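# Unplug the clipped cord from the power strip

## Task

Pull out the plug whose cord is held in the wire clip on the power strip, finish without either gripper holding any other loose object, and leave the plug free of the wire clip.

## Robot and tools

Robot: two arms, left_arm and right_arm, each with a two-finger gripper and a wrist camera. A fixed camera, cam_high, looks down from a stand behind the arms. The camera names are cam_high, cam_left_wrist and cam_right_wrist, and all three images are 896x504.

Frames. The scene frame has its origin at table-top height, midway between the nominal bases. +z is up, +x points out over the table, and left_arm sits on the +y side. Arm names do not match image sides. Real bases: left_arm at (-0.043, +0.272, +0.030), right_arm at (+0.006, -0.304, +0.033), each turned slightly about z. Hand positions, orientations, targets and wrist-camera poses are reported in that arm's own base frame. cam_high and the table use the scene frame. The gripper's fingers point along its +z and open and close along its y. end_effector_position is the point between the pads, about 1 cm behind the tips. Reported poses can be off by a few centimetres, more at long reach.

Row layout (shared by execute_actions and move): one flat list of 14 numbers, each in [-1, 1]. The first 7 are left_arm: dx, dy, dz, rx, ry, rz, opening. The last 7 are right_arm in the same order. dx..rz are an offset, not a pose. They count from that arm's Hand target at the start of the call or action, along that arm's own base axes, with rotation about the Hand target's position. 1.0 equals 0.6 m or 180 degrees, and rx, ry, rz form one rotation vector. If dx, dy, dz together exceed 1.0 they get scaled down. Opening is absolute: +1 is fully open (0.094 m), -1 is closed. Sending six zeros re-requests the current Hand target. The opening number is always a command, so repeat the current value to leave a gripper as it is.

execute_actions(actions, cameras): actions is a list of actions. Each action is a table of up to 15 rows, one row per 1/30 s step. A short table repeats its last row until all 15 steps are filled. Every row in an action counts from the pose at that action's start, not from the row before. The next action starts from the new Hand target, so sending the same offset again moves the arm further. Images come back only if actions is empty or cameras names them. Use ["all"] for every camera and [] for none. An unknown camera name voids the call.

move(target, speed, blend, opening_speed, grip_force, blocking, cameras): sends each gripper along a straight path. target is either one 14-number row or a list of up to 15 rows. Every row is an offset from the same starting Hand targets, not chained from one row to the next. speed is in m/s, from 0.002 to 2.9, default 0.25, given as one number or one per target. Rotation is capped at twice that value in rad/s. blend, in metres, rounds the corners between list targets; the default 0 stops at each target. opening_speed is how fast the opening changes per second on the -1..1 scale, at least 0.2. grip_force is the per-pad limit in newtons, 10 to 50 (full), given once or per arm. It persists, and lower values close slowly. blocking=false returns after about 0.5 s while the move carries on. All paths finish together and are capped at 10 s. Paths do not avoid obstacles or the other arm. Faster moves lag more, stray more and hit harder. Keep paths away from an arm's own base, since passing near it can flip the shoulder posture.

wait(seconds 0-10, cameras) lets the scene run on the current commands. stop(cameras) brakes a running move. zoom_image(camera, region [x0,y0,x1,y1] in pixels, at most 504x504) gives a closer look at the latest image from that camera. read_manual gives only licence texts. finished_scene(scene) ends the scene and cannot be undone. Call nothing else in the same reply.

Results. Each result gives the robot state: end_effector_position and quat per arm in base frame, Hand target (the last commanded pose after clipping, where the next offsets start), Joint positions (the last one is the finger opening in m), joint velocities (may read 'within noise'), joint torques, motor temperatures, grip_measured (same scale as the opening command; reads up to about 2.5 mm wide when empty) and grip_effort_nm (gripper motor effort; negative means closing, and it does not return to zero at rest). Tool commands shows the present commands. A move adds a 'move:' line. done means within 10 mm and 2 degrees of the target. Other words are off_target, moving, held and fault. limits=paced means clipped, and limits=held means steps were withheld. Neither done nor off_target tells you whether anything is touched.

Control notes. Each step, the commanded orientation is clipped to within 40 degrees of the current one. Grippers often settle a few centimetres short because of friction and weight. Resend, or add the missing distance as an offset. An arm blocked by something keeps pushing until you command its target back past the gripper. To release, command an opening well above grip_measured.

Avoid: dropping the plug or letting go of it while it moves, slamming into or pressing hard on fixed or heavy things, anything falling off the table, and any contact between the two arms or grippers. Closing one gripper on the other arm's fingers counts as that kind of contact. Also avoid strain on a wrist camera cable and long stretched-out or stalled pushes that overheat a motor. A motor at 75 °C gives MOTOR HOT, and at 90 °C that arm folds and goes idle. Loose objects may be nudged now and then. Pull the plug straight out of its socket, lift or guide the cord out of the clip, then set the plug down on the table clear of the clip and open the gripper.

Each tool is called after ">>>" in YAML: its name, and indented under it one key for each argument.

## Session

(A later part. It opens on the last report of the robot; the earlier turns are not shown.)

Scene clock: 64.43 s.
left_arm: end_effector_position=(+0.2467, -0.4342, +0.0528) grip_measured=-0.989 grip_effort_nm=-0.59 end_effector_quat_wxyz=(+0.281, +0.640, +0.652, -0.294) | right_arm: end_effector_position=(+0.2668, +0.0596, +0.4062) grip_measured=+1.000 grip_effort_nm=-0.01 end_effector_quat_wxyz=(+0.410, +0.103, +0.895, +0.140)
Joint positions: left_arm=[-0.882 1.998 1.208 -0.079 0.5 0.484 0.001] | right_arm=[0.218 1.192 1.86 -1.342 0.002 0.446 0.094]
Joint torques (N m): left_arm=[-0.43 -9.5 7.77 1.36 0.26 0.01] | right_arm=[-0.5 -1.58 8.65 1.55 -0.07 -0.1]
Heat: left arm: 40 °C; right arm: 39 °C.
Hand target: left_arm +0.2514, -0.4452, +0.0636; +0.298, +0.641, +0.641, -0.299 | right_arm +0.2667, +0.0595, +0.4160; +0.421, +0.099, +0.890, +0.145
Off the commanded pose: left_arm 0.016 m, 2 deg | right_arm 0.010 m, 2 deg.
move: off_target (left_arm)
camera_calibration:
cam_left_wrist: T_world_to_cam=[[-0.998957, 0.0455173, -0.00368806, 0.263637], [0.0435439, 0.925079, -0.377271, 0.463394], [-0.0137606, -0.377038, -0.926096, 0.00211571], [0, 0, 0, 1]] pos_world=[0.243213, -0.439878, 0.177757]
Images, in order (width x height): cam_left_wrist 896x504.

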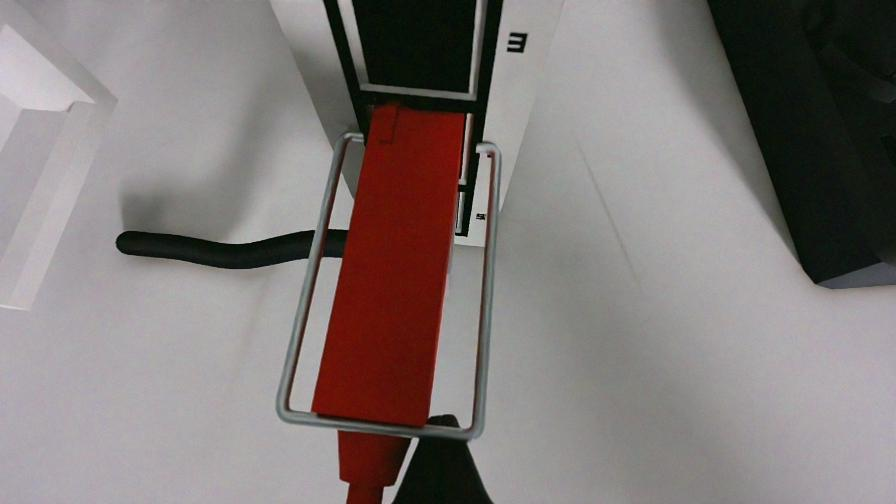

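>>> move:
  target:
    - [-0.005,-0.012,0.0,0,0,0,-1,0,0,0,0,0,0,1]
    - [-0.005,-0.028,0.06,0,0,0,-1,0,0,0,0,0,0,1]
    - [-0.005,-0.065,0.108,0,0,0,-1,0,0,0,0,0,0,1]
  cameras: ["all"]
  speed: 0.08
  blend: 0.01

Scene clock: 69.53 s.
left_arm: end_effector_position=(+0.2446, -0.4740, +0.1167) grip_measured=-0.989 grip_effort_nm=-0.59 end_effector_quat_wxyz=(+0.281, +0.642, +0.653, -0.288) | right_arm: end_effector_position=(+0.2668, +0.0596, +0.4062) grip_measured=+1.000 grip_effort_nm=-0.01 end_effector_quat_wxyz=(+0.410, +0.103, +0.895, +0.140)
Joint positions: left_arm=[-0.95 2.003 1.495 -0.34 0.445 0.433 0.001] | right_arm=[0.218 1.192 1.86 -1.342 0.002 0.446 0.094]
Joint torques (N m): left_arm=[-0.05 -10 8.06 1.43 0.36 -0.02] | right_arm=[-0.69 -1.42 8.5 1.52 -0.05 -0.06]
Heat: left arm: 40 °C; right arm: 39 °C.
Hand target: left_arm +0.2484, -0.4843, +0.1285; +0.298, +0.641, +0.641, -0.299 | right_arm +0.2667, +0.0595, +0.4160; +0.421, +0.099, +0.890, +0.145
Off the commanded pose: left_arm 0.016 m, 3 deg | right_arm 0.010 m, 2 deg.
move: off_target (left_arm); blend cut to 0.0041 m at target 1
camera_calibration:
cam_left_wrist: T_world_to_cam=[[-0.998999, 0.0433703, -0.0109637, 0.263434], [0.0443608, 0.92882, -0.367867, 0.52491], [-0.00577117, -0.367985, -0.929814, 0.0490203], [0, 0, 0, 1]] pos_world=[0.240168, -0.480933, 0.241565]
cam_right_wrist: T_world_to_cam=[[-0.129137, -0.935207, -0.329714, 0.221683], [-0.915502, 0.240199, -0.322739, 0.409208], [0.381025, 0.260176, -0.887203, 0.351488], [0, 0, 0, 1]] pos_world=[0.269333, 0.017579, 0.517]

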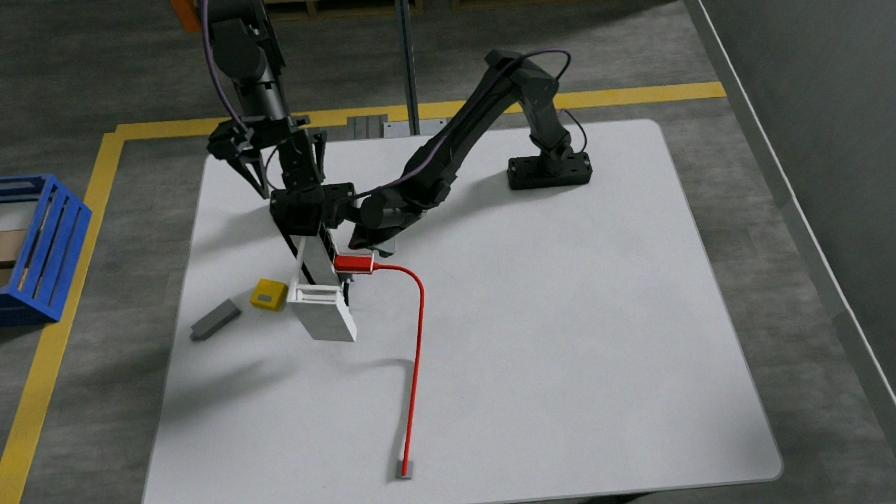

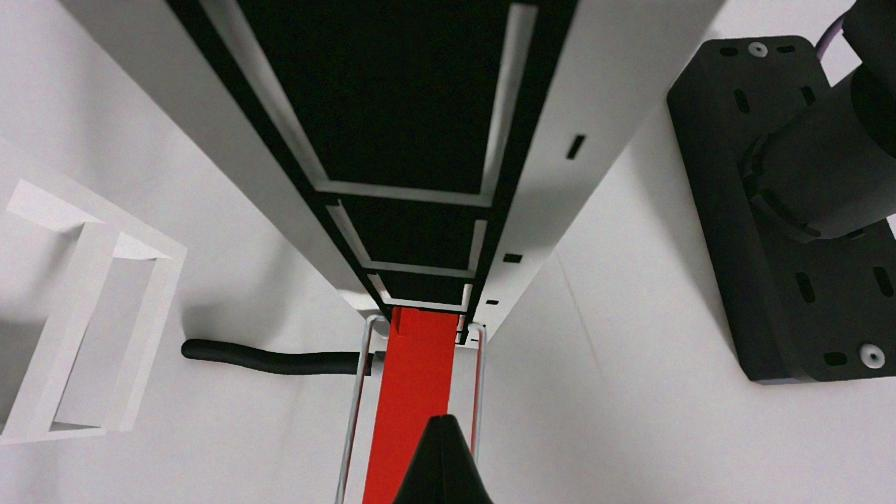

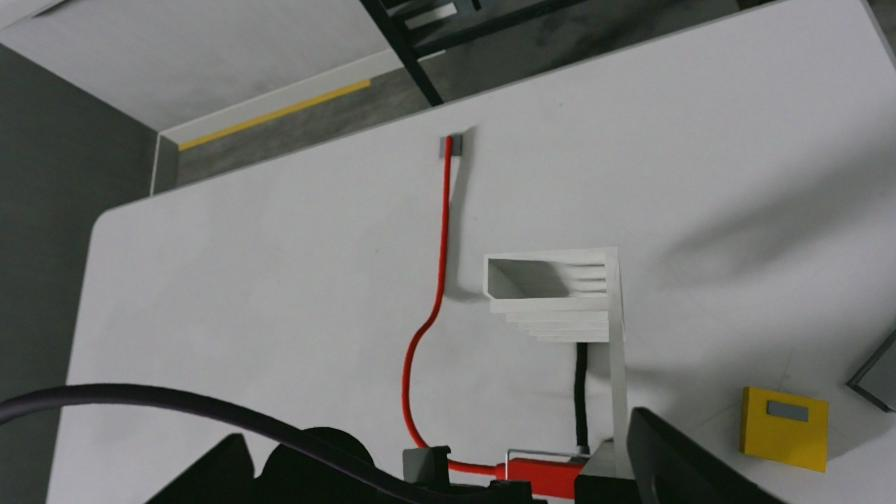

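>>> move:
  target:
    - [0,0.12,0.0,0,0,0,-1,0,0,0,0,0,0,1]
    - [0,0.12,-0.12,0,0,0,-1,0,0,0,0,0,0,1]
    - [0.0,0.055,-0.13,0,0,0,-1,0,0,0,0,0,0,1]
  cameras: ["cam_left_wrist","cam_right_wrist","cam_high"]
  speed: 0.15
  blend: [0.01,0.01,0]

>>> zoom_image:
  camera: "cam_left_wrist"
  region: [250, 300, 550, 504]

>>> zoom_image:
  camera: "cam_high"
  region: [320, 190, 440, 300]

Scene clock: 74.87 s.
left_arm: end_effector_position=(+0.2399, -0.4406, +0.0406) grip_measured=-0.989 grip_effort_nm=-0.59 end_effector_quat_wxyz=(+0.277, +0.643, +0.650, -0.294) | right_arm: end_effector_position=(+0.2668, +0.0596, +0.4062) grip_measured=+1.000 grip_effort_nm=-0.01 end_effector_quat_wxyz=(+0.410, +0.103, +0.895, +0.140)
Joint positions: left_arm=[-0.904 2.028 1.2 -0.04 0.491 0.472 0.001] | right_arm=[0.218 1.192 1.86 -1.342 0.002 0.446 0.094]
Joint torques (N m): left_arm=[0.12 -9.26 7.62 1.43 0.26 -0.03] | right_arm=[-0.42 -1.69 8.64 1.55 -0.03 -0.1]
Heat: left arm: 40 °C; right arm: 39 °C.
Hand target: left_arm +0.2485, -0.4513, +0.0505; +0.298, +0.641, +0.641, -0.299 | right_arm +0.2667, +0.0595, +0.4160; +0.421, +0.099, +0.890, +0.145
Off the commanded pose: left_arm 0.017 m, 3 deg | right_arm 0.010 m, 2 deg.
move: off_target (left_arm)
camera_calibration:
cam_left_wrist: T_world_to_cam=[[-0.998605, 0.0528004, -0.0005141, 0.260089], [0.0491718, 0.926341, -0.373462, 0.464074], [-0.0192427, -0.372966, -0.927645, -0.00849362], [0, 0, 0, 1]] pos_world=[0.236743, -0.446792, 0.165569]
cam_right_wrist: T_world_to_cam=[[-0.129137, -0.935207, -0.329714, 0.221683], [-0.915502, 0.240199, -0.322739, 0.409208], [0.381025, 0.260176, -0.887203, 0.351488], [0, 0, 0, 1]] pos_world=[0.269333, 0.017579, 0.517]

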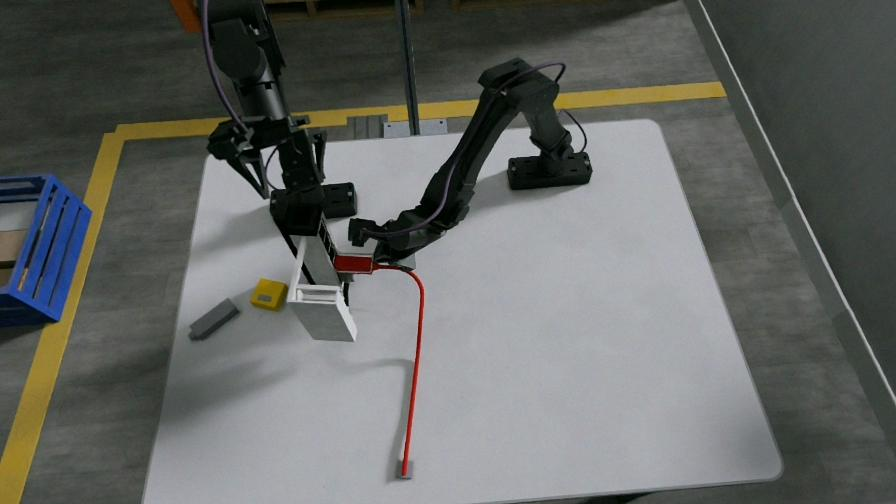

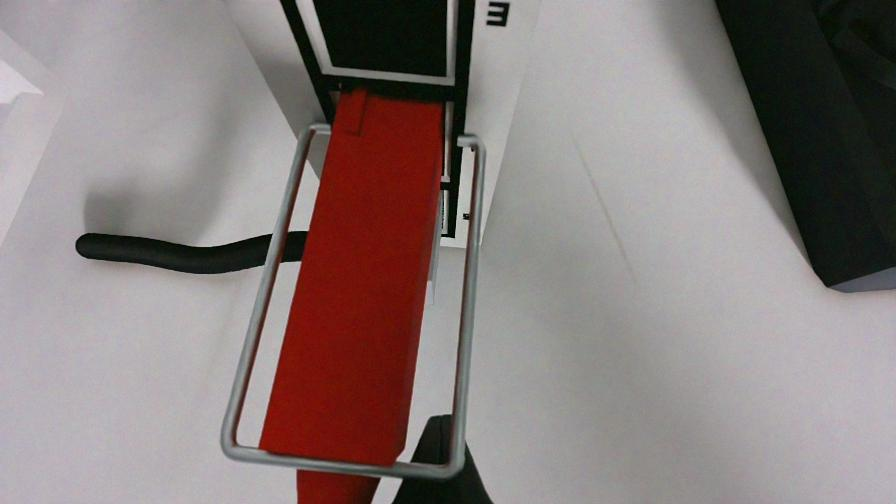

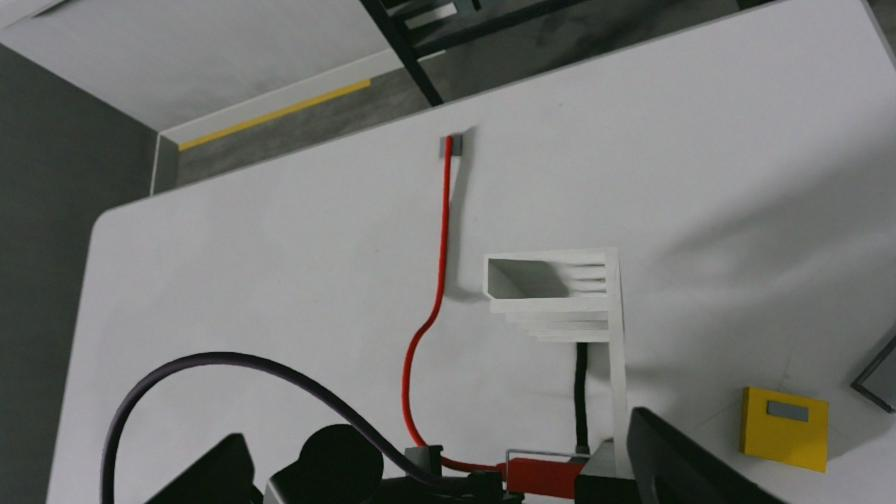

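Scaled by 1.680 from the camera's 896x504 image, which has a finer 1280x720 frame.

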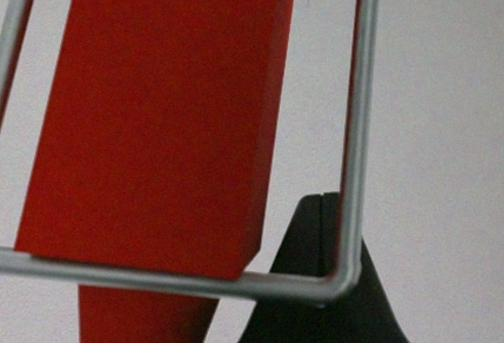

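Scaled by 4.200 from the camera's 896x504 image, which has a finer 1280x720 frame.

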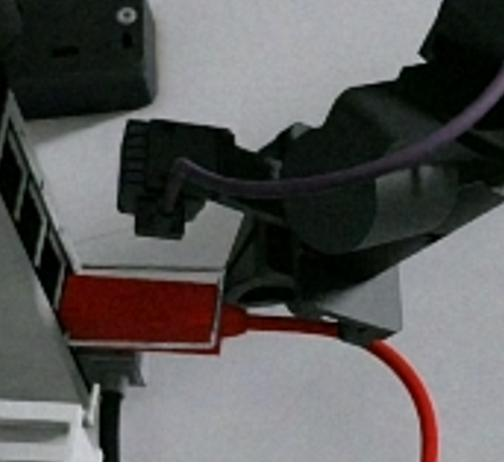

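>>> move:
  target:
    - [0,-0.01,0.0,0,0,0,-1,0,0,0,0,0,0,1]
    - [0.0,-0.02,0.06,0,0,0,-1,0,0,0,0,0,0,1]
  cameras: ["cam_left_wrist","cam_right_wrist","cam_high"]
  speed: 0.08

>>> zoom_image:
  camera: "cam_high"
  region: [320, 190, 440, 300]

Scene clock: 78.37 s.
left_arm: end_effector_position=(+0.2417, -0.4393, +0.0416) grip_measured=-0.989 grip_effort_nm=-0.59 end_effector_quat_wxyz=(+0.242, +0.640, +0.674, -0.279) | right_arm: end_effector_position=(+0.2668, +0.0596, +0.4062) grip_measured=+1.000 grip_effort_nm=-0.01 end_effector_quat_wxyz=(+0.410, +0.103, +0.895, +0.140)
Joint positions: left_arm=[-0.909 2.043 1.29 -0.194 0.462 0.458 0.001] | right_arm=[0.218 1.192 1.86 -1.342 0.002 0.446 0.094]
Joint torques (N m): left_arm=[-1.01 -14.45 8.46 1.54 0.44 -0.02] | right_arm=[-0.42 -1.61 8.31 1.51 -0.01 -0.1]
Motor temperatures (°C): left_arm=[27 34 40 36 27 28 27] | right_arm=[28 30 39 36 27 28 25]
Heat: left arm: 40 °C; right arm: 39 °C.
Hand target: left_arm +0.2484, -0.4633, +0.0866; +0.298, +0.641, +0.641, -0.299 | right_arm +0.2667, +0.0595, +0.4160; +0.421, +0.099, +0.890, +0.145
Off the commanded pose: left_arm 0.051 m, 8 deg | right_arm 0.010 m, 2 deg.
move: off_target (left_arm)
camera_calibration:
cam_left_wrist: T_world_to_cam=[[-0.998617, 0.0287583, 0.0440076, 0.249486], [0.0141141, 0.953038, -0.30252, 0.480365], [-0.0506409, -0.301481, -0.952126, 0.0329843], [0, 0, 0, 1]] pos_world=[0.244032, -0.455037, 0.165746]
cam_right_wrist: T_world_to_cam=[[-0.129137, -0.935207, -0.329714, 0.221683], [-0.915502, 0.240199, -0.322739, 0.409208], [0.381025, 0.260176, -0.887203, 0.351488], [0, 0, 0, 1]] pos_world=[0.269333, 0.017579, 0.517]

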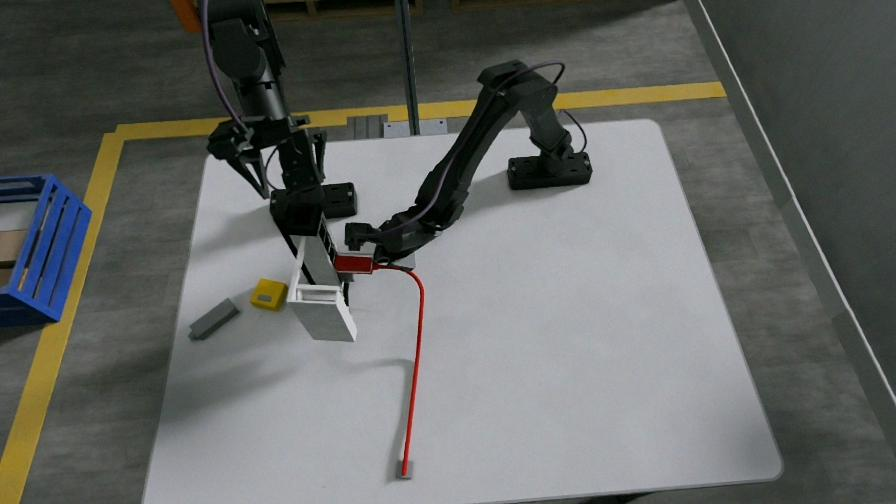

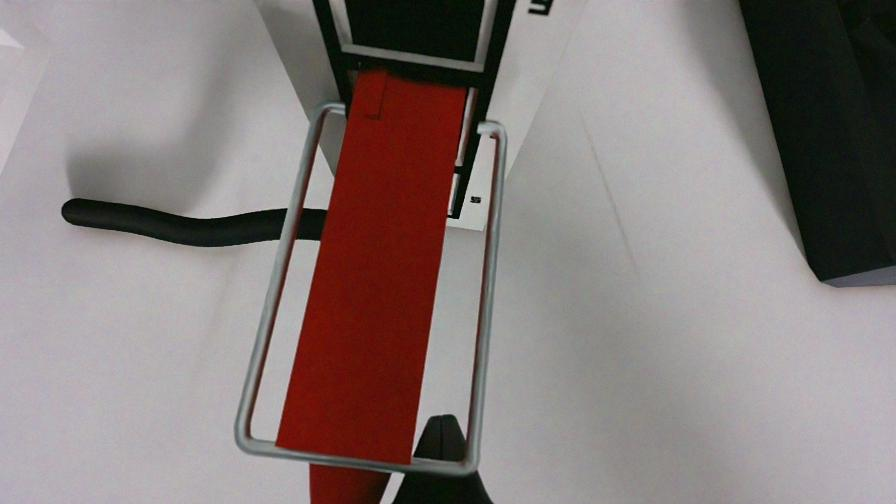

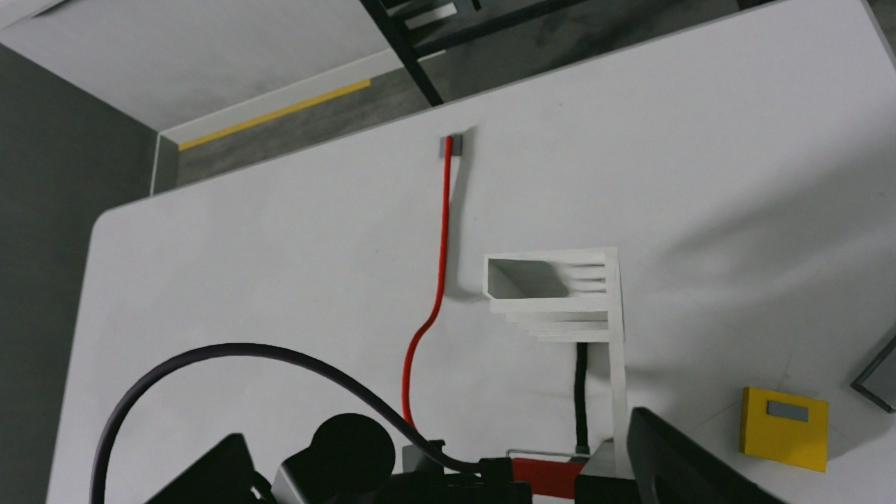

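Scaled by 4.200 from the camera's 896x504 image, which has a finer 1280x720 frame.

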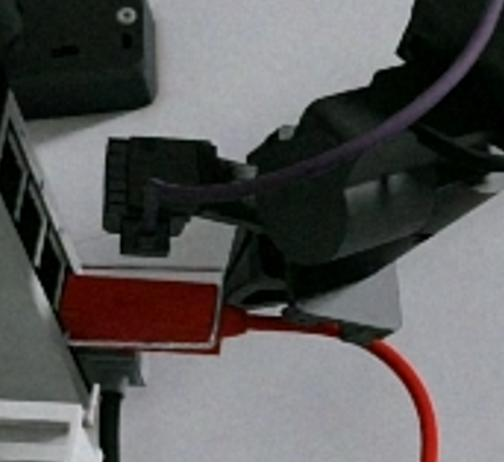

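>>> move:
  target: [0,0.025,0.05,0,0,0,-1,0,0,0,0,0,0,1]
  cameras: ["cam_left_wrist","cam_high"]
  speed: 0.06

>>> zoom_image:
  camera: "cam_left_wrist"
  region: [200, 250, 550, 504]

Scene clock: 82.63 s.
left_arm: end_effector_position=(+0.2426, -0.4369, +0.0816) grip_measured=-0.989 grip_effort_nm=-0.59 end_effector_quat_wxyz=(+0.257, +0.640, +0.665, -0.287) | right_arm: end_effector_position=(+0.2668, +0.0596, +0.4062) grip_measured=+1.000 grip_effort_nm=-0.01 end_effector_quat_wxyz=(+0.410, +0.103, +0.895, +0.140)
Joint positions: left_arm=[-0.899 1.961 1.319 -0.273 0.479 0.467 0.001] | right_arm=[0.218 1.192 1.86 -1.342 0.002 0.446 0.094]
Joint torques (N m): left_arm=[0.08 -13.48 7.84 1.34 0.42 0.08] | right_arm=[-0.23 -1.35 8.47 1.54 -0.05 -0.09]
Heat: left arm: 40 °C; right arm: 39 °C.
Hand target: left_arm +0.2485, -0.4483, +0.1165; +0.298, +0.641, +0.641, -0.299 | right_arm +0.2667, +0.0595, +0.4160; +0.421, +0.099, +0.890, +0.145
Off the commanded pose: left_arm 0.037 m, 6 deg | right_arm 0.010 m, 2 deg.
move: off_target (left_arm)
camera_calibration:
cam_left_wrist: T_world_to_cam=[[-0.998953, 0.0365127, 0.0275776, 0.253291], [0.0251913, 0.941993, -0.334685, 0.485315], [-0.0381982, -0.33364, -0.941926, 0.0538612], [0, 0, 0, 1]] pos_world=[0.242857, -0.448441, 0.206176]
Images, in order (width x height): cam_high 896x504, cam_left_wrist 896x504.

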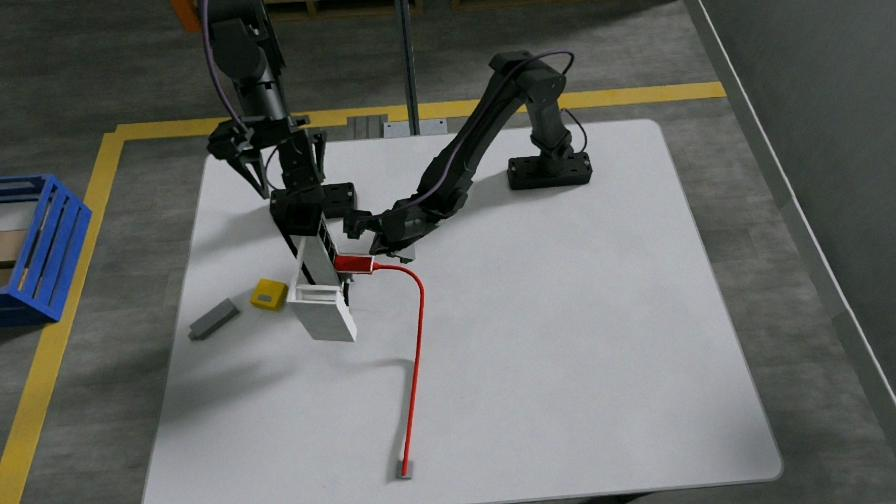

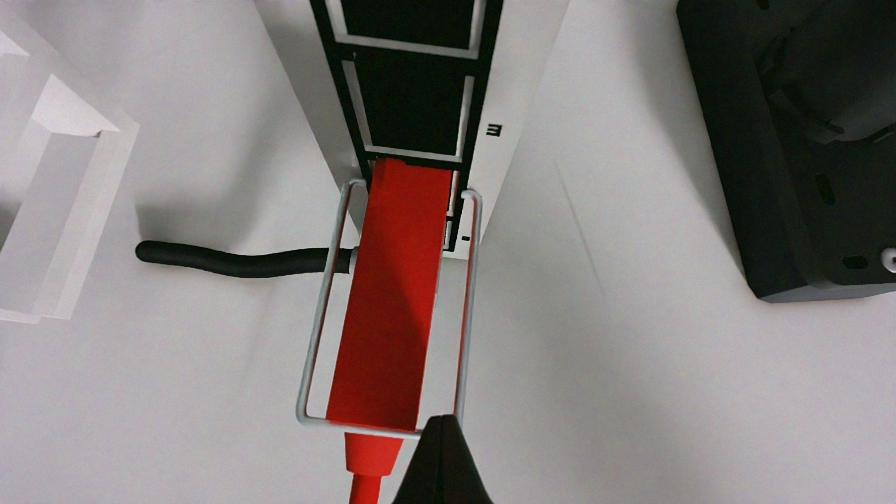

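Scaled by 1.440 from the camera's 896x504 image, which has a finer 1280x720 frame.

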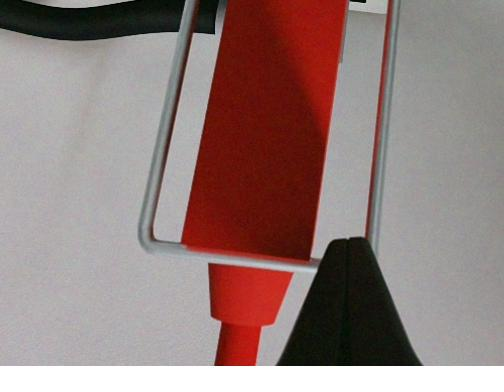

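>>> move:
  target:
    - [0,0.12,0.06,0,0,0,-1,0,0,0,0,0,0,1]
    - [0.06,0.16,0.04,-0.023,0.397,0.304,-0.2,0,0,0,0,0,0,1]
  cameras: ["cam_left_wrist","cam_high"]
  blend: [0.03,0]
  speed: 0.4

Scene clock: 97.73 s.
left_arm: end_effector_position=(+0.2823, -0.3510, +0.1375) grip_measured=-0.203 grip_effort_nm=0.12 end_effector_quat_wxyz=(-0.005, -0.005, +0.890, -0.455) | right_arm: end_effector_position=(+0.2668, +0.0596, +0.4062) grip_measured=+1.000 grip_effort_nm=0.00 end_effector_quat_wxyz=(+0.410, +0.103, +0.895, +0.140)
Joint positions: left_arm=[-0.629 1.747 1.181 -0.324 0.717 -0.905 0.037] | right_arm=[0.218 1.192 1.86 -1.342 0.002 0.446 0.094]
Joint torques (N m): left_arm=[0.32 -8.12 5.38 1.32 0.42 0.03] | right_arm=[-0.65 -1.51 8.59 1.51 -0.1 -0.12]
Heat: left arm: 40 °C; right arm: 39 °C.
Hand target: left_arm +0.2845, -0.3523, +0.1405; +0.000, +0.000, +0.886, -0.464 | right_arm +0.2667, +0.0595, +0.4160; +0.421, +0.099, +0.890, +0.145
Off the commanded pose: left_arm 0.004 m, 1 deg | right_arm 0.010 m, 2 deg.
move: done
camera_calibration:
cam_left_wrist: T_world_to_cam=[[-0.0413392, -0.56793, 0.822038, -0.303426], [-0.897765, 0.382219, 0.21892, 0.409987], [-0.43853, -0.728947, -0.525668, 0.0537466], [0, 0, 0, 1]] pos_world=[0.379098, -0.289851, 0.187926]
Images, in order (width x height): cam_high 896x504, cam_left_wrist 896x504.

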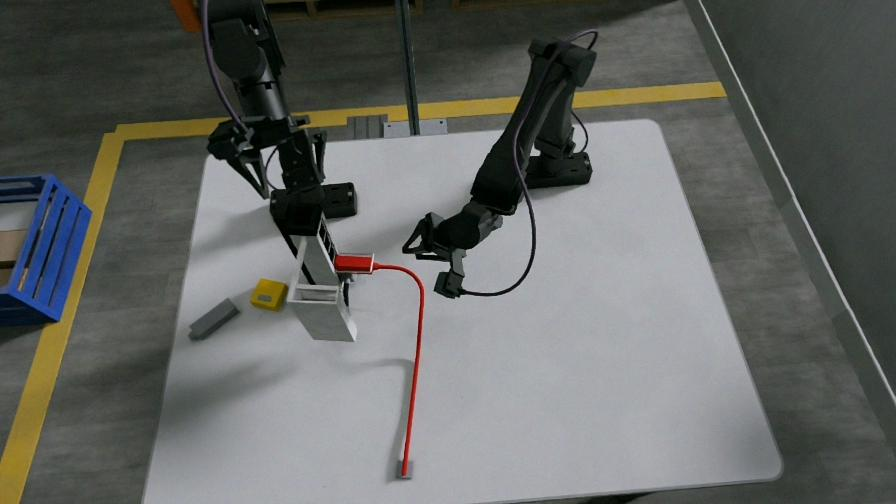

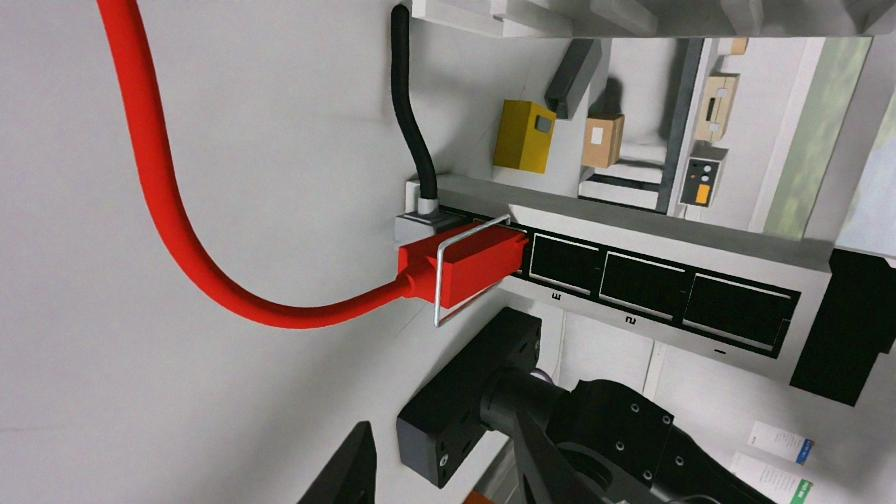

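>>> move:
  target: [0.0,-0.105,-0.072,0,0,0,-0.2,0,0,0,0,0,0,1]
  cameras: ["cam_left_wrist"]
  speed: 0.2

Scene clock: 108.80 s.
left_arm: end_effector_position=(+0.2753, -0.4076, +0.0869) grip_measured=-0.203 grip_effort_nm=0.12 end_effector_quat_wxyz=(-0.017, -0.008, +0.893, -0.451) | right_arm: end_effector_position=(+0.2668, +0.0596, +0.4062) grip_measured=+1.000 grip_effort_nm=-0.01 end_effector_quat_wxyz=(+0.410, +0.103, +0.895, +0.140)
Joint positions: left_arm=[-0.757 1.935 1.203 -0.104 0.644 -1.031 0.037] | right_arm=[0.218 1.192 1.86 -1.342 0.002 0.446 0.094]
Joint torques (N m): left_arm=[0.03 -9.14 7.71 1.37 0.23 -0.01] | right_arm=[-0.44 -1.61 8.55 1.52 -0.08 -0.06]
Heat: left arm: 39 °C; right arm: 39 °C.
Hand target: left_arm +0.2845, -0.4152, +0.0972; +0.000, +0.000, +0.886, -0.463 | right_arm +0.2667, +0.0595, +0.4160; +0.421, +0.099, +0.890, +0.145
Off the commanded pose: left_arm 0.016 m, 3 deg | right_arm 0.010 m, 2 deg.
move: off_target (left_arm)
camera_calibration:
cam_left_wrist: T_world_to_cam=[[-0.0248038, -0.575699, 0.817286, -0.301581], [-0.889843, 0.385292, 0.244395, 0.433364], [-0.455592, -0.721194, -0.521838, -0.00972648], [0, 0, 0, 1]] pos_world=[0.373715, -0.347607, 0.13549]
Images, in order (width x height): cam_left_wrist 896x504.

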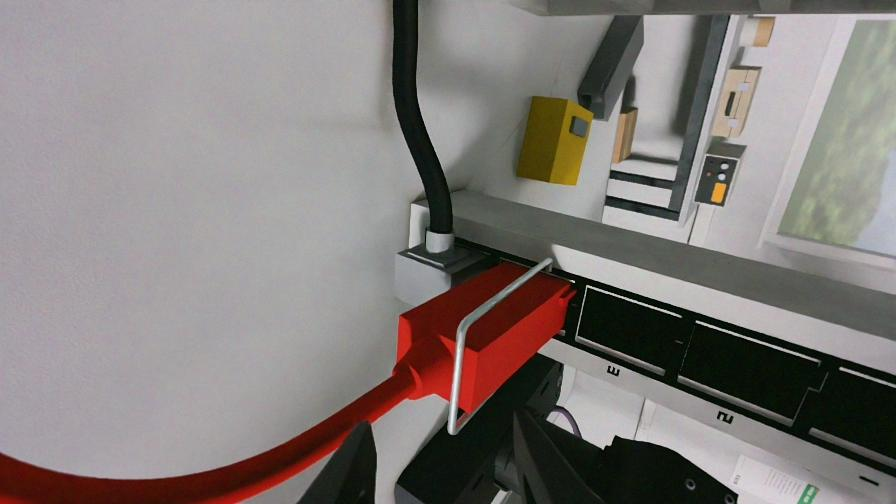

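>>> move:
  target:
    - [0.025,-0.01,0.01,0,0,0,-0.2,0,0,0,0,0,0,1]
    - [0.022,-0.06,-0.02,0,0,0,-0.2,0,0,0,0,0,0,1]
  cameras: ["cam_left_wrist"]
  speed: 0.15

>>> zoom_image:
  camera: "cam_left_wrist"
  region: [300, 250, 660, 504]

Scene clock: 114.57 s.
left_arm: end_effector_position=(+0.2878, -0.4439, +0.0731) grip_measured=-0.203 grip_effort_nm=0.13 end_effector_quat_wxyz=(-0.018, -0.007, +0.893, -0.449) | right_arm: end_effector_position=(+0.2668, +0.0596, +0.4062) grip_measured=+1.000 grip_effort_nm=-0.01 end_effector_quat_wxyz=(+0.410, +0.103, +0.895, +0.140)
Joint positions: left_arm=[-0.799 2.074 1.348 -0.092 0.616 -1.065 0.037] | right_arm=[0.218 1.192 1.86 -1.342 0.002 0.446 0.094]
Joint torques (N m): left_arm=[0.18 -10.66 7.79 1.42 0.21 0.05] | right_arm=[-0.42 -1.62 8.5 1.49 -0.01 -0.15]
Heat: left arm: 39 °C; right arm: 39 °C.
Hand target: left_arm +0.2977, -0.4513, +0.0853; +0.000, +0.000, +0.886, -0.464 | right_arm +0.2667, +0.0595, +0.4160; +0.421, +0.099, +0.890, +0.145
Off the commanded pose: left_arm 0.017 m, 3 deg | right_arm 0.010 m, 2 deg.
move: off_target (left_arm)
camera_calibration:
cam_left_wrist: T_world_to_cam=[[-0.025672, -0.578133, 0.815539, -0.311547], [-0.888462, 0.387147, 0.24648, 0.46197], [-0.458231, -0.718248, -0.523588, -0.0351711], [0, 0, 0, 1]] pos_world=[0.386328, -0.384227, 0.121797]
Images, in order (width x height): cam_left_wrist 896x504.

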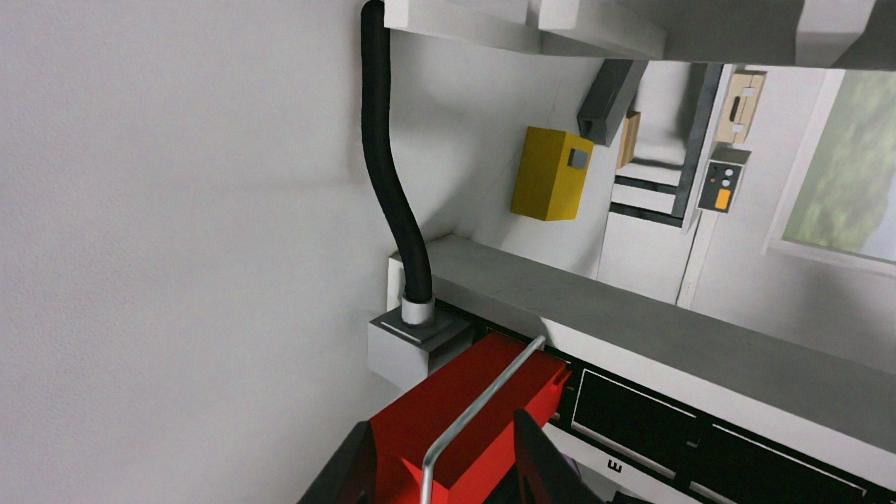

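Scaled by 1.400 from the camera's 896x504 image, which has a finer 1280x720 frame.

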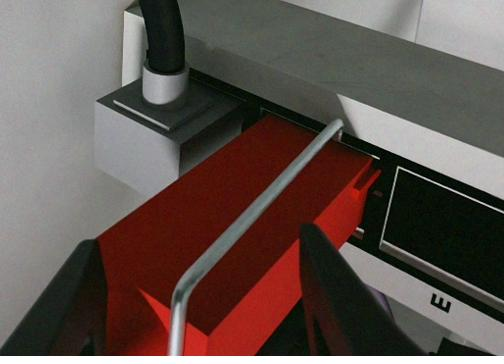

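>>> move:
  target: [0.0,0,0,0,0,0,-1,0,0,0,0,0,0,1]
  cameras: ["cam_left_wrist"]
  opening_speed: 0.8

>>> zoom_image:
  camera: "cam_left_wrist"
  region: [300, 250, 660, 504]

Scene clock: 118.93 s.
left_arm: end_effector_position=(+0.2876, -0.4426, +0.0714) grip_measured=-0.943 grip_effort_nm=-0.99 end_effector_quat_wxyz=(-0.019, -0.010, +0.895, -0.445) | right_arm: end_effector_position=(+0.2668, +0.0596, +0.4062) grip_measured=+1.000 grip_effort_nm=-0.01 end_effector_quat_wxyz=(+0.410, +0.103, +0.895, +0.140)
Joint positions: left_arm=[-0.799 2.074 1.348 -0.101 0.611 -1.067 0.003] | right_arm=[0.218 1.192 1.86 -1.342 0.002 0.446 0.094]
Joint torques (N m): left_arm=[0.18 -10.66 7.72 1.49 0.26 0.04] | right_arm=[-0.42 -1.66 8.39 1.55 -0.05 -0.11]
Heat: left arm: 39 °C; right arm: 39 °C.
Hand target: left_arm +0.2977, -0.4513, +0.0853; +0.000, +0.000, +0.886, -0.464 | right_arm +0.2667, +0.0595, +0.4160; +0.421, +0.099, +0.890, +0.145
Off the commanded pose: left_arm 0.019 m, 3 deg | right_arm 0.010 m, 2 deg.
move: off_target (left_arm)
camera_calibration:
cam_left_wrist: T_world_to_cam=[[-0.0196977, -0.585488, 0.810442, -0.314092], [-0.888929, 0.381276, 0.25384, 0.458778], [-0.457622, -0.715425, -0.527967, -0.0338733], [0, 0, 0, 1]] pos_world=[0.386133, -0.383051, 0.120213]
Images, in order (width x height): cam_left_wrist 896x504.

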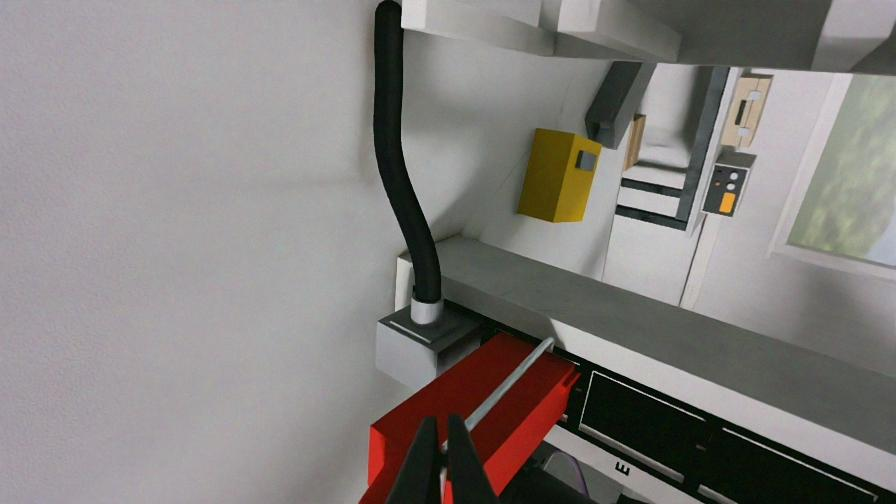

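Scaled by 1.400 from the camera's 896x504 image, which has a finer 1280x720 frame.

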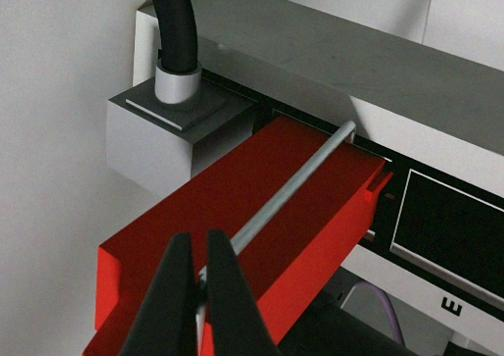

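>>> move:
  target:
    - [0.0,-0.005,0.034,0.085,0,0,-1,0,0,0,0,0,0,1]
    - [0.0,-0.024,0.073,0.194,0,0,-1,0,0,0,0,0,0,1]
  cameras: ["cam_left_wrist","cam_high"]
  speed: 0.08
  blend: [0.01,0]

>>> zoom_image:
  camera: "cam_left_wrist"
  region: [300, 250, 660, 504]

Scene clock: 126.43 s.
left_arm: end_effector_position=(+0.2848, -0.4721, +0.1256) grip_measured=-0.961 grip_effort_nm=-1.04 end_effector_quat_wxyz=(-0.017, +0.008, +0.980, -0.196) | right_arm: end_effector_position=(+0.2668, +0.0596, +0.4062) grip_measured=+1.000 grip_effort_nm=-0.01 end_effector_quat_wxyz=(+0.410, +0.103, +0.895, +0.140)
Joint positions: left_arm=[-0.946 2.609 2.803 -1.461 0.257 -0.97 0.002] | right_arm=[0.218 1.192 1.86 -1.342 0.002 0.446 0.094]
Joint torques (N m): left_arm=[0.81 -13.45 7.46 0.58 -0.41 -0.07] | right_arm=[-0.21 -1.39 8.62 1.54 -0.03 -0.09]
Heat: left arm: 39 °C; right arm: 38 °C.
Hand target: left_arm +0.2976, -0.4658, +0.1291; +0.000, +0.000, +0.984, -0.176 | right_arm +0.2667, +0.0595, +0.4160; +0.421, +0.099, +0.890, +0.145
Off the commanded pose: left_arm 0.015 m, 3 deg | right_arm 0.010 m, 2 deg.
move: off_target (left_arm)
camera_calibration:
cam_left_wrist: T_world_to_cam=[[-0.0636294, -0.911852, 0.405558, -0.466008], [-0.881394, 0.241951, 0.405714, 0.366788], [-0.468076, -0.331642, -0.819096, 0.193125], [0, 0, 0, 1]] pos_world=[0.38403, -0.449626, 0.19837]
Images, in order (width x height): cam_high 896x504, cam_left_wrist 896x504.

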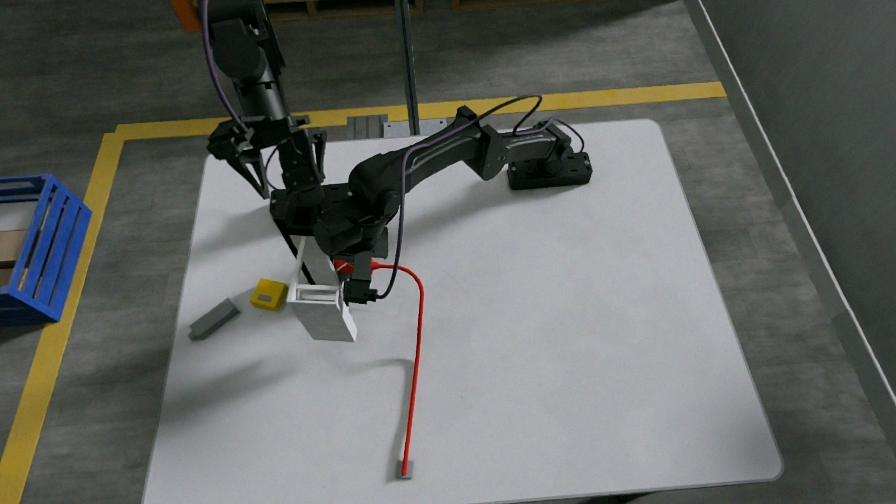

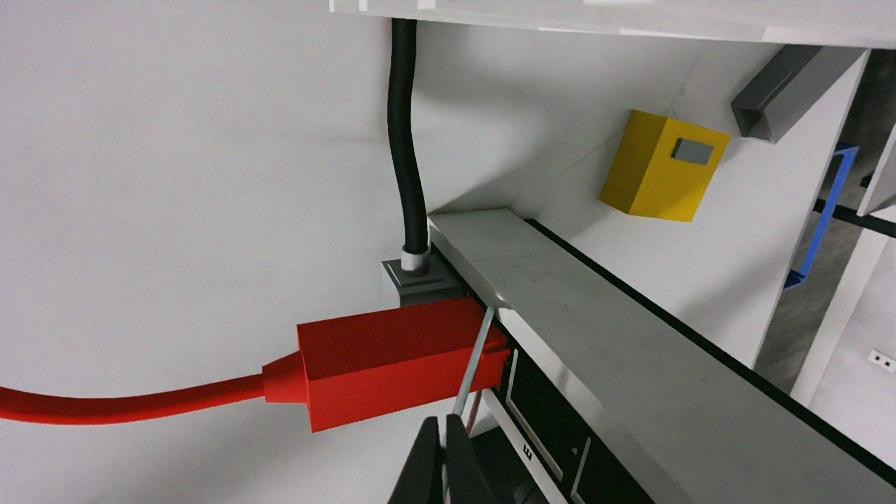

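Scaled by 1.400 from the camera's 896x504 image, which has a finer 1280x720 frame.

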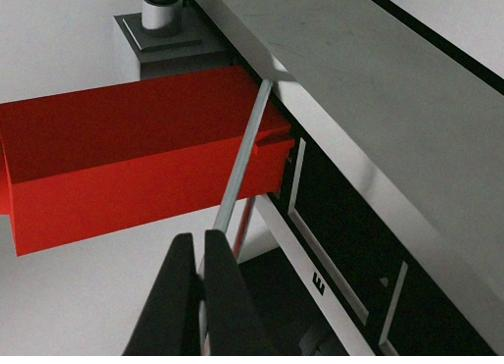

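>>> move:
  target:
    - [0.0,-0.035,0.03,0.08,0,0,-1,0,0,0,0,0,0,1]
    - [0.0,-0.07,0.036,0.14,0,0,-1,0,0,0,0,0,0,1]
  cameras: ["cam_left_wrist","cam_high"]
  speed: 0.08
  blend: [0.01,0]

>>> zoom_image:
  camera: "cam_left_wrist"
  region: [300, 250, 660, 504]

Scene clock: 131.77 s.
left_arm: end_effector_position=(+0.2807, -0.4907, +0.1350) grip_measured=-0.962 grip_effort_nm=-1.04 end_effector_quat_wxyz=(+0.092, +0.002, +0.982, -0.166) | right_arm: end_effector_position=(+0.2668, +0.0596, +0.4062) grip_measured=+1.000 grip_effort_nm=-0.01 end_effector_quat_wxyz=(+0.410, +0.103, +0.895, +0.140)
Joint positions: left_arm=[-1.051 2.617 2.858 -1.43 0.006 -1.048 0.002] | right_arm=[0.218 1.192 1.86 -1.342 0.002 0.446 0.094]
Joint torques (N m): left_arm=[-0.09 -14.52 5.64 1.59 -0.44 -0.01] | right_arm=[-0.4 -1.69 8.54 1.53 -0.08 -0.11]
Heat: left arm: 40 °C; right arm: 38 °C.
Hand target: left_arm +0.2977, -0.5076, +0.1507; +0.000, +0.000, +0.999, +0.043 | right_arm +0.2667, +0.0595, +0.4160; +0.421, +0.099, +0.890, +0.145
Off the commanded pose: left_arm 0.029 m, 26 deg | right_arm 0.010 m, 2 deg.
elbow stopped short (left arm): the move would have taken joint 3 (elbow) straighter than the controller allows.
move: off_target (left_arm)
camera_calibration:
cam_left_wrist: T_world_to_cam=[[-0.0923357, -0.937738, 0.334846, -0.482162], [-0.959472, 0.17371, 0.221897, 0.377117], [-0.266248, -0.300786, -0.915773, 0.164351], [0, 0, 0, 1]] pos_world=[0.361071, -0.468216, 0.228277]
Images, in order (width x height): cam_high 896x504, cam_left_wrist 896x504.

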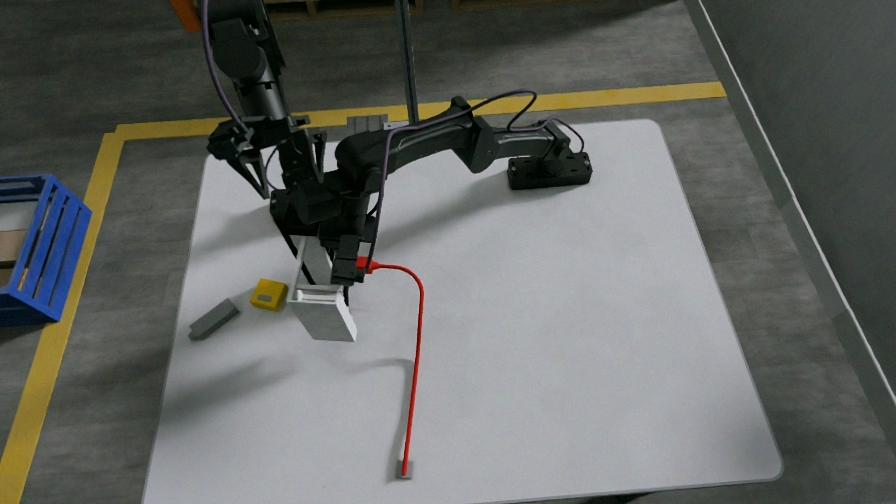

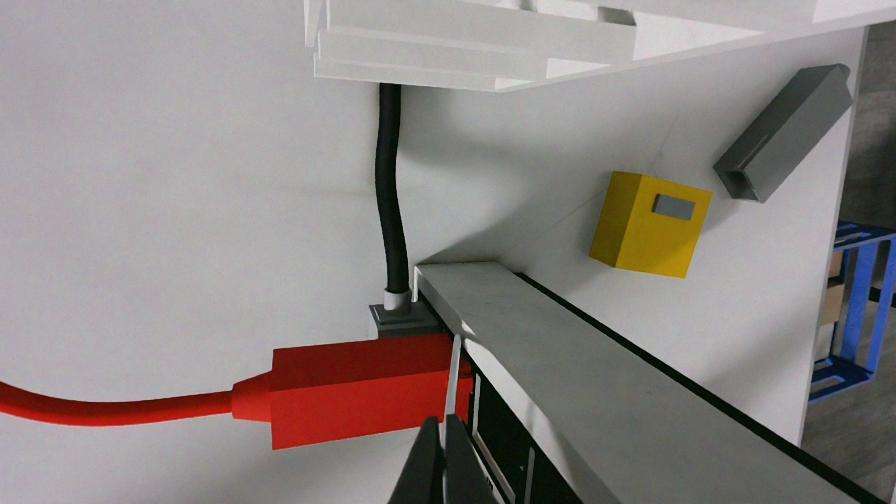

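Scaled by 1.400 from the camera's 896x504 image, which has a finer 1280x720 frame.

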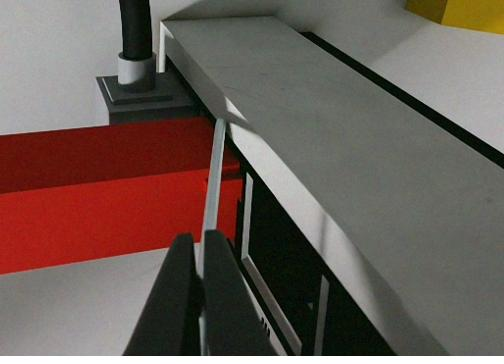

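>>> move:
  target: [0.0,0.01,0,-0.1,0,0,-0.5,0,0,0,0,0,0,1]
  cameras: ["cam_left_wrist","cam_high"]
  speed: 0.05
  opening_speed: 0.5

>>> zoom_image:
  camera: "cam_left_wrist"
  region: [300, 250, 660, 504]

Scene clock: 136.53 s.
left_arm: end_effector_position=(+0.2867, -0.4988, +0.1415) grip_measured=-0.503 grip_effort_nm=0.12 end_effector_quat_wxyz=(+0.066, -0.005, +0.976, -0.207) | right_arm: end_effector_position=(+0.2668, +0.0596, +0.4062) grip_measured=+1.000 grip_effort_nm=0.00 end_effector_quat_wxyz=(+0.410, +0.103, +0.895, +0.140)
Joint positions: left_arm=[-1.02 2.617 2.863 -1.388 0.1 -1.051 0.023] | right_arm=[0.218 1.192 1.86 -1.342 0.002 0.446 0.094]
Joint torques (N m): left_arm=[1.76 -14.52 5.29 1.15 0.39 0.1] | right_arm=[-0.21 -1.57 8.69 1.5 -0.03 -0.12]
Heat: left arm: 39 °C; right arm: 38 °C.
Hand target: left_arm +0.2976, -0.5017, +0.1507; +0.000, +0.000, +0.993, -0.114 | right_arm +0.2667, +0.0595, +0.4160; +0.421, +0.099, +0.890, +0.145
Off the commanded pose: left_arm 0.015 m, 13 deg | right_arm 0.010 m, 2 deg.
elbow stopped short (left arm): the move would have taken joint 3 (elbow) straighter than the controller allows.
move: off_target (left_arm)
camera_calibration:
cam_left_wrist: T_world_to_cam=[[-0.0756344, -0.905803, 0.416894, -0.491855], [-0.946716, 0.196498, 0.255183, 0.385829], [-0.313064, -0.37538, -0.8724, 0.139543], [0, 0, 0, 1]] pos_world=[0.371755, -0.468957, 0.228332]
Images, in order (width x height): cam_high 896x504, cam_left_wrist 896x504.

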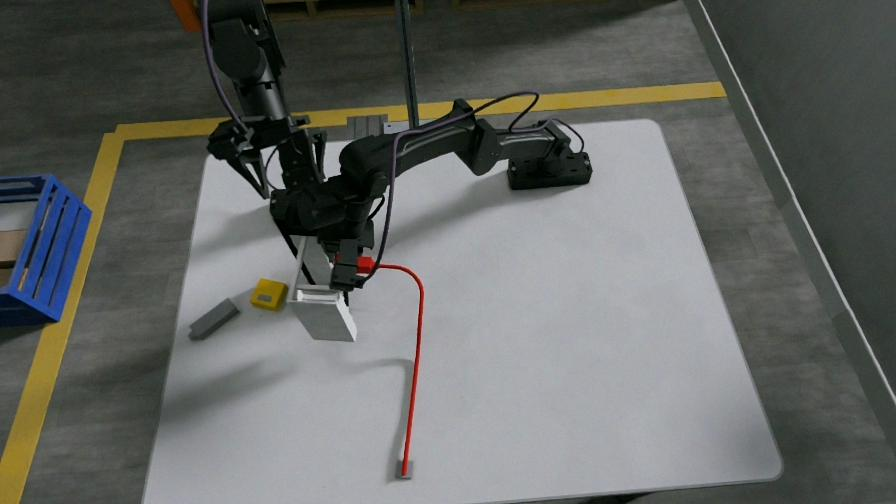

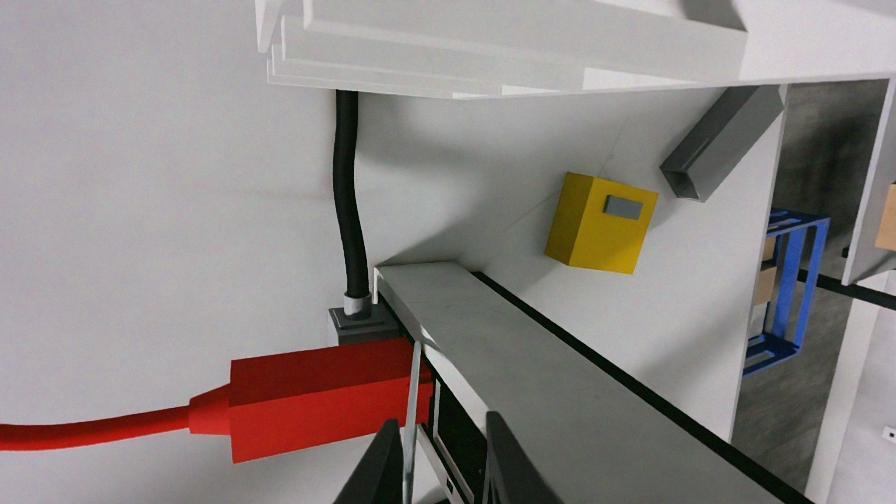

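Scaled by 1.400 from the camera's 896x504 image, which has a finer 1280x720 frame.

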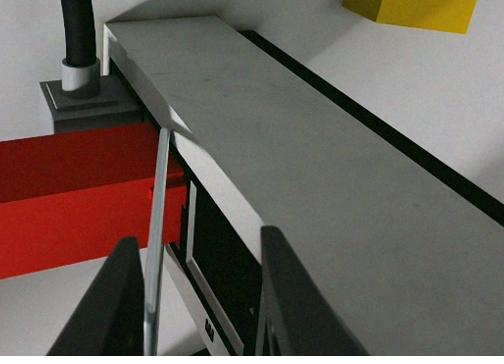

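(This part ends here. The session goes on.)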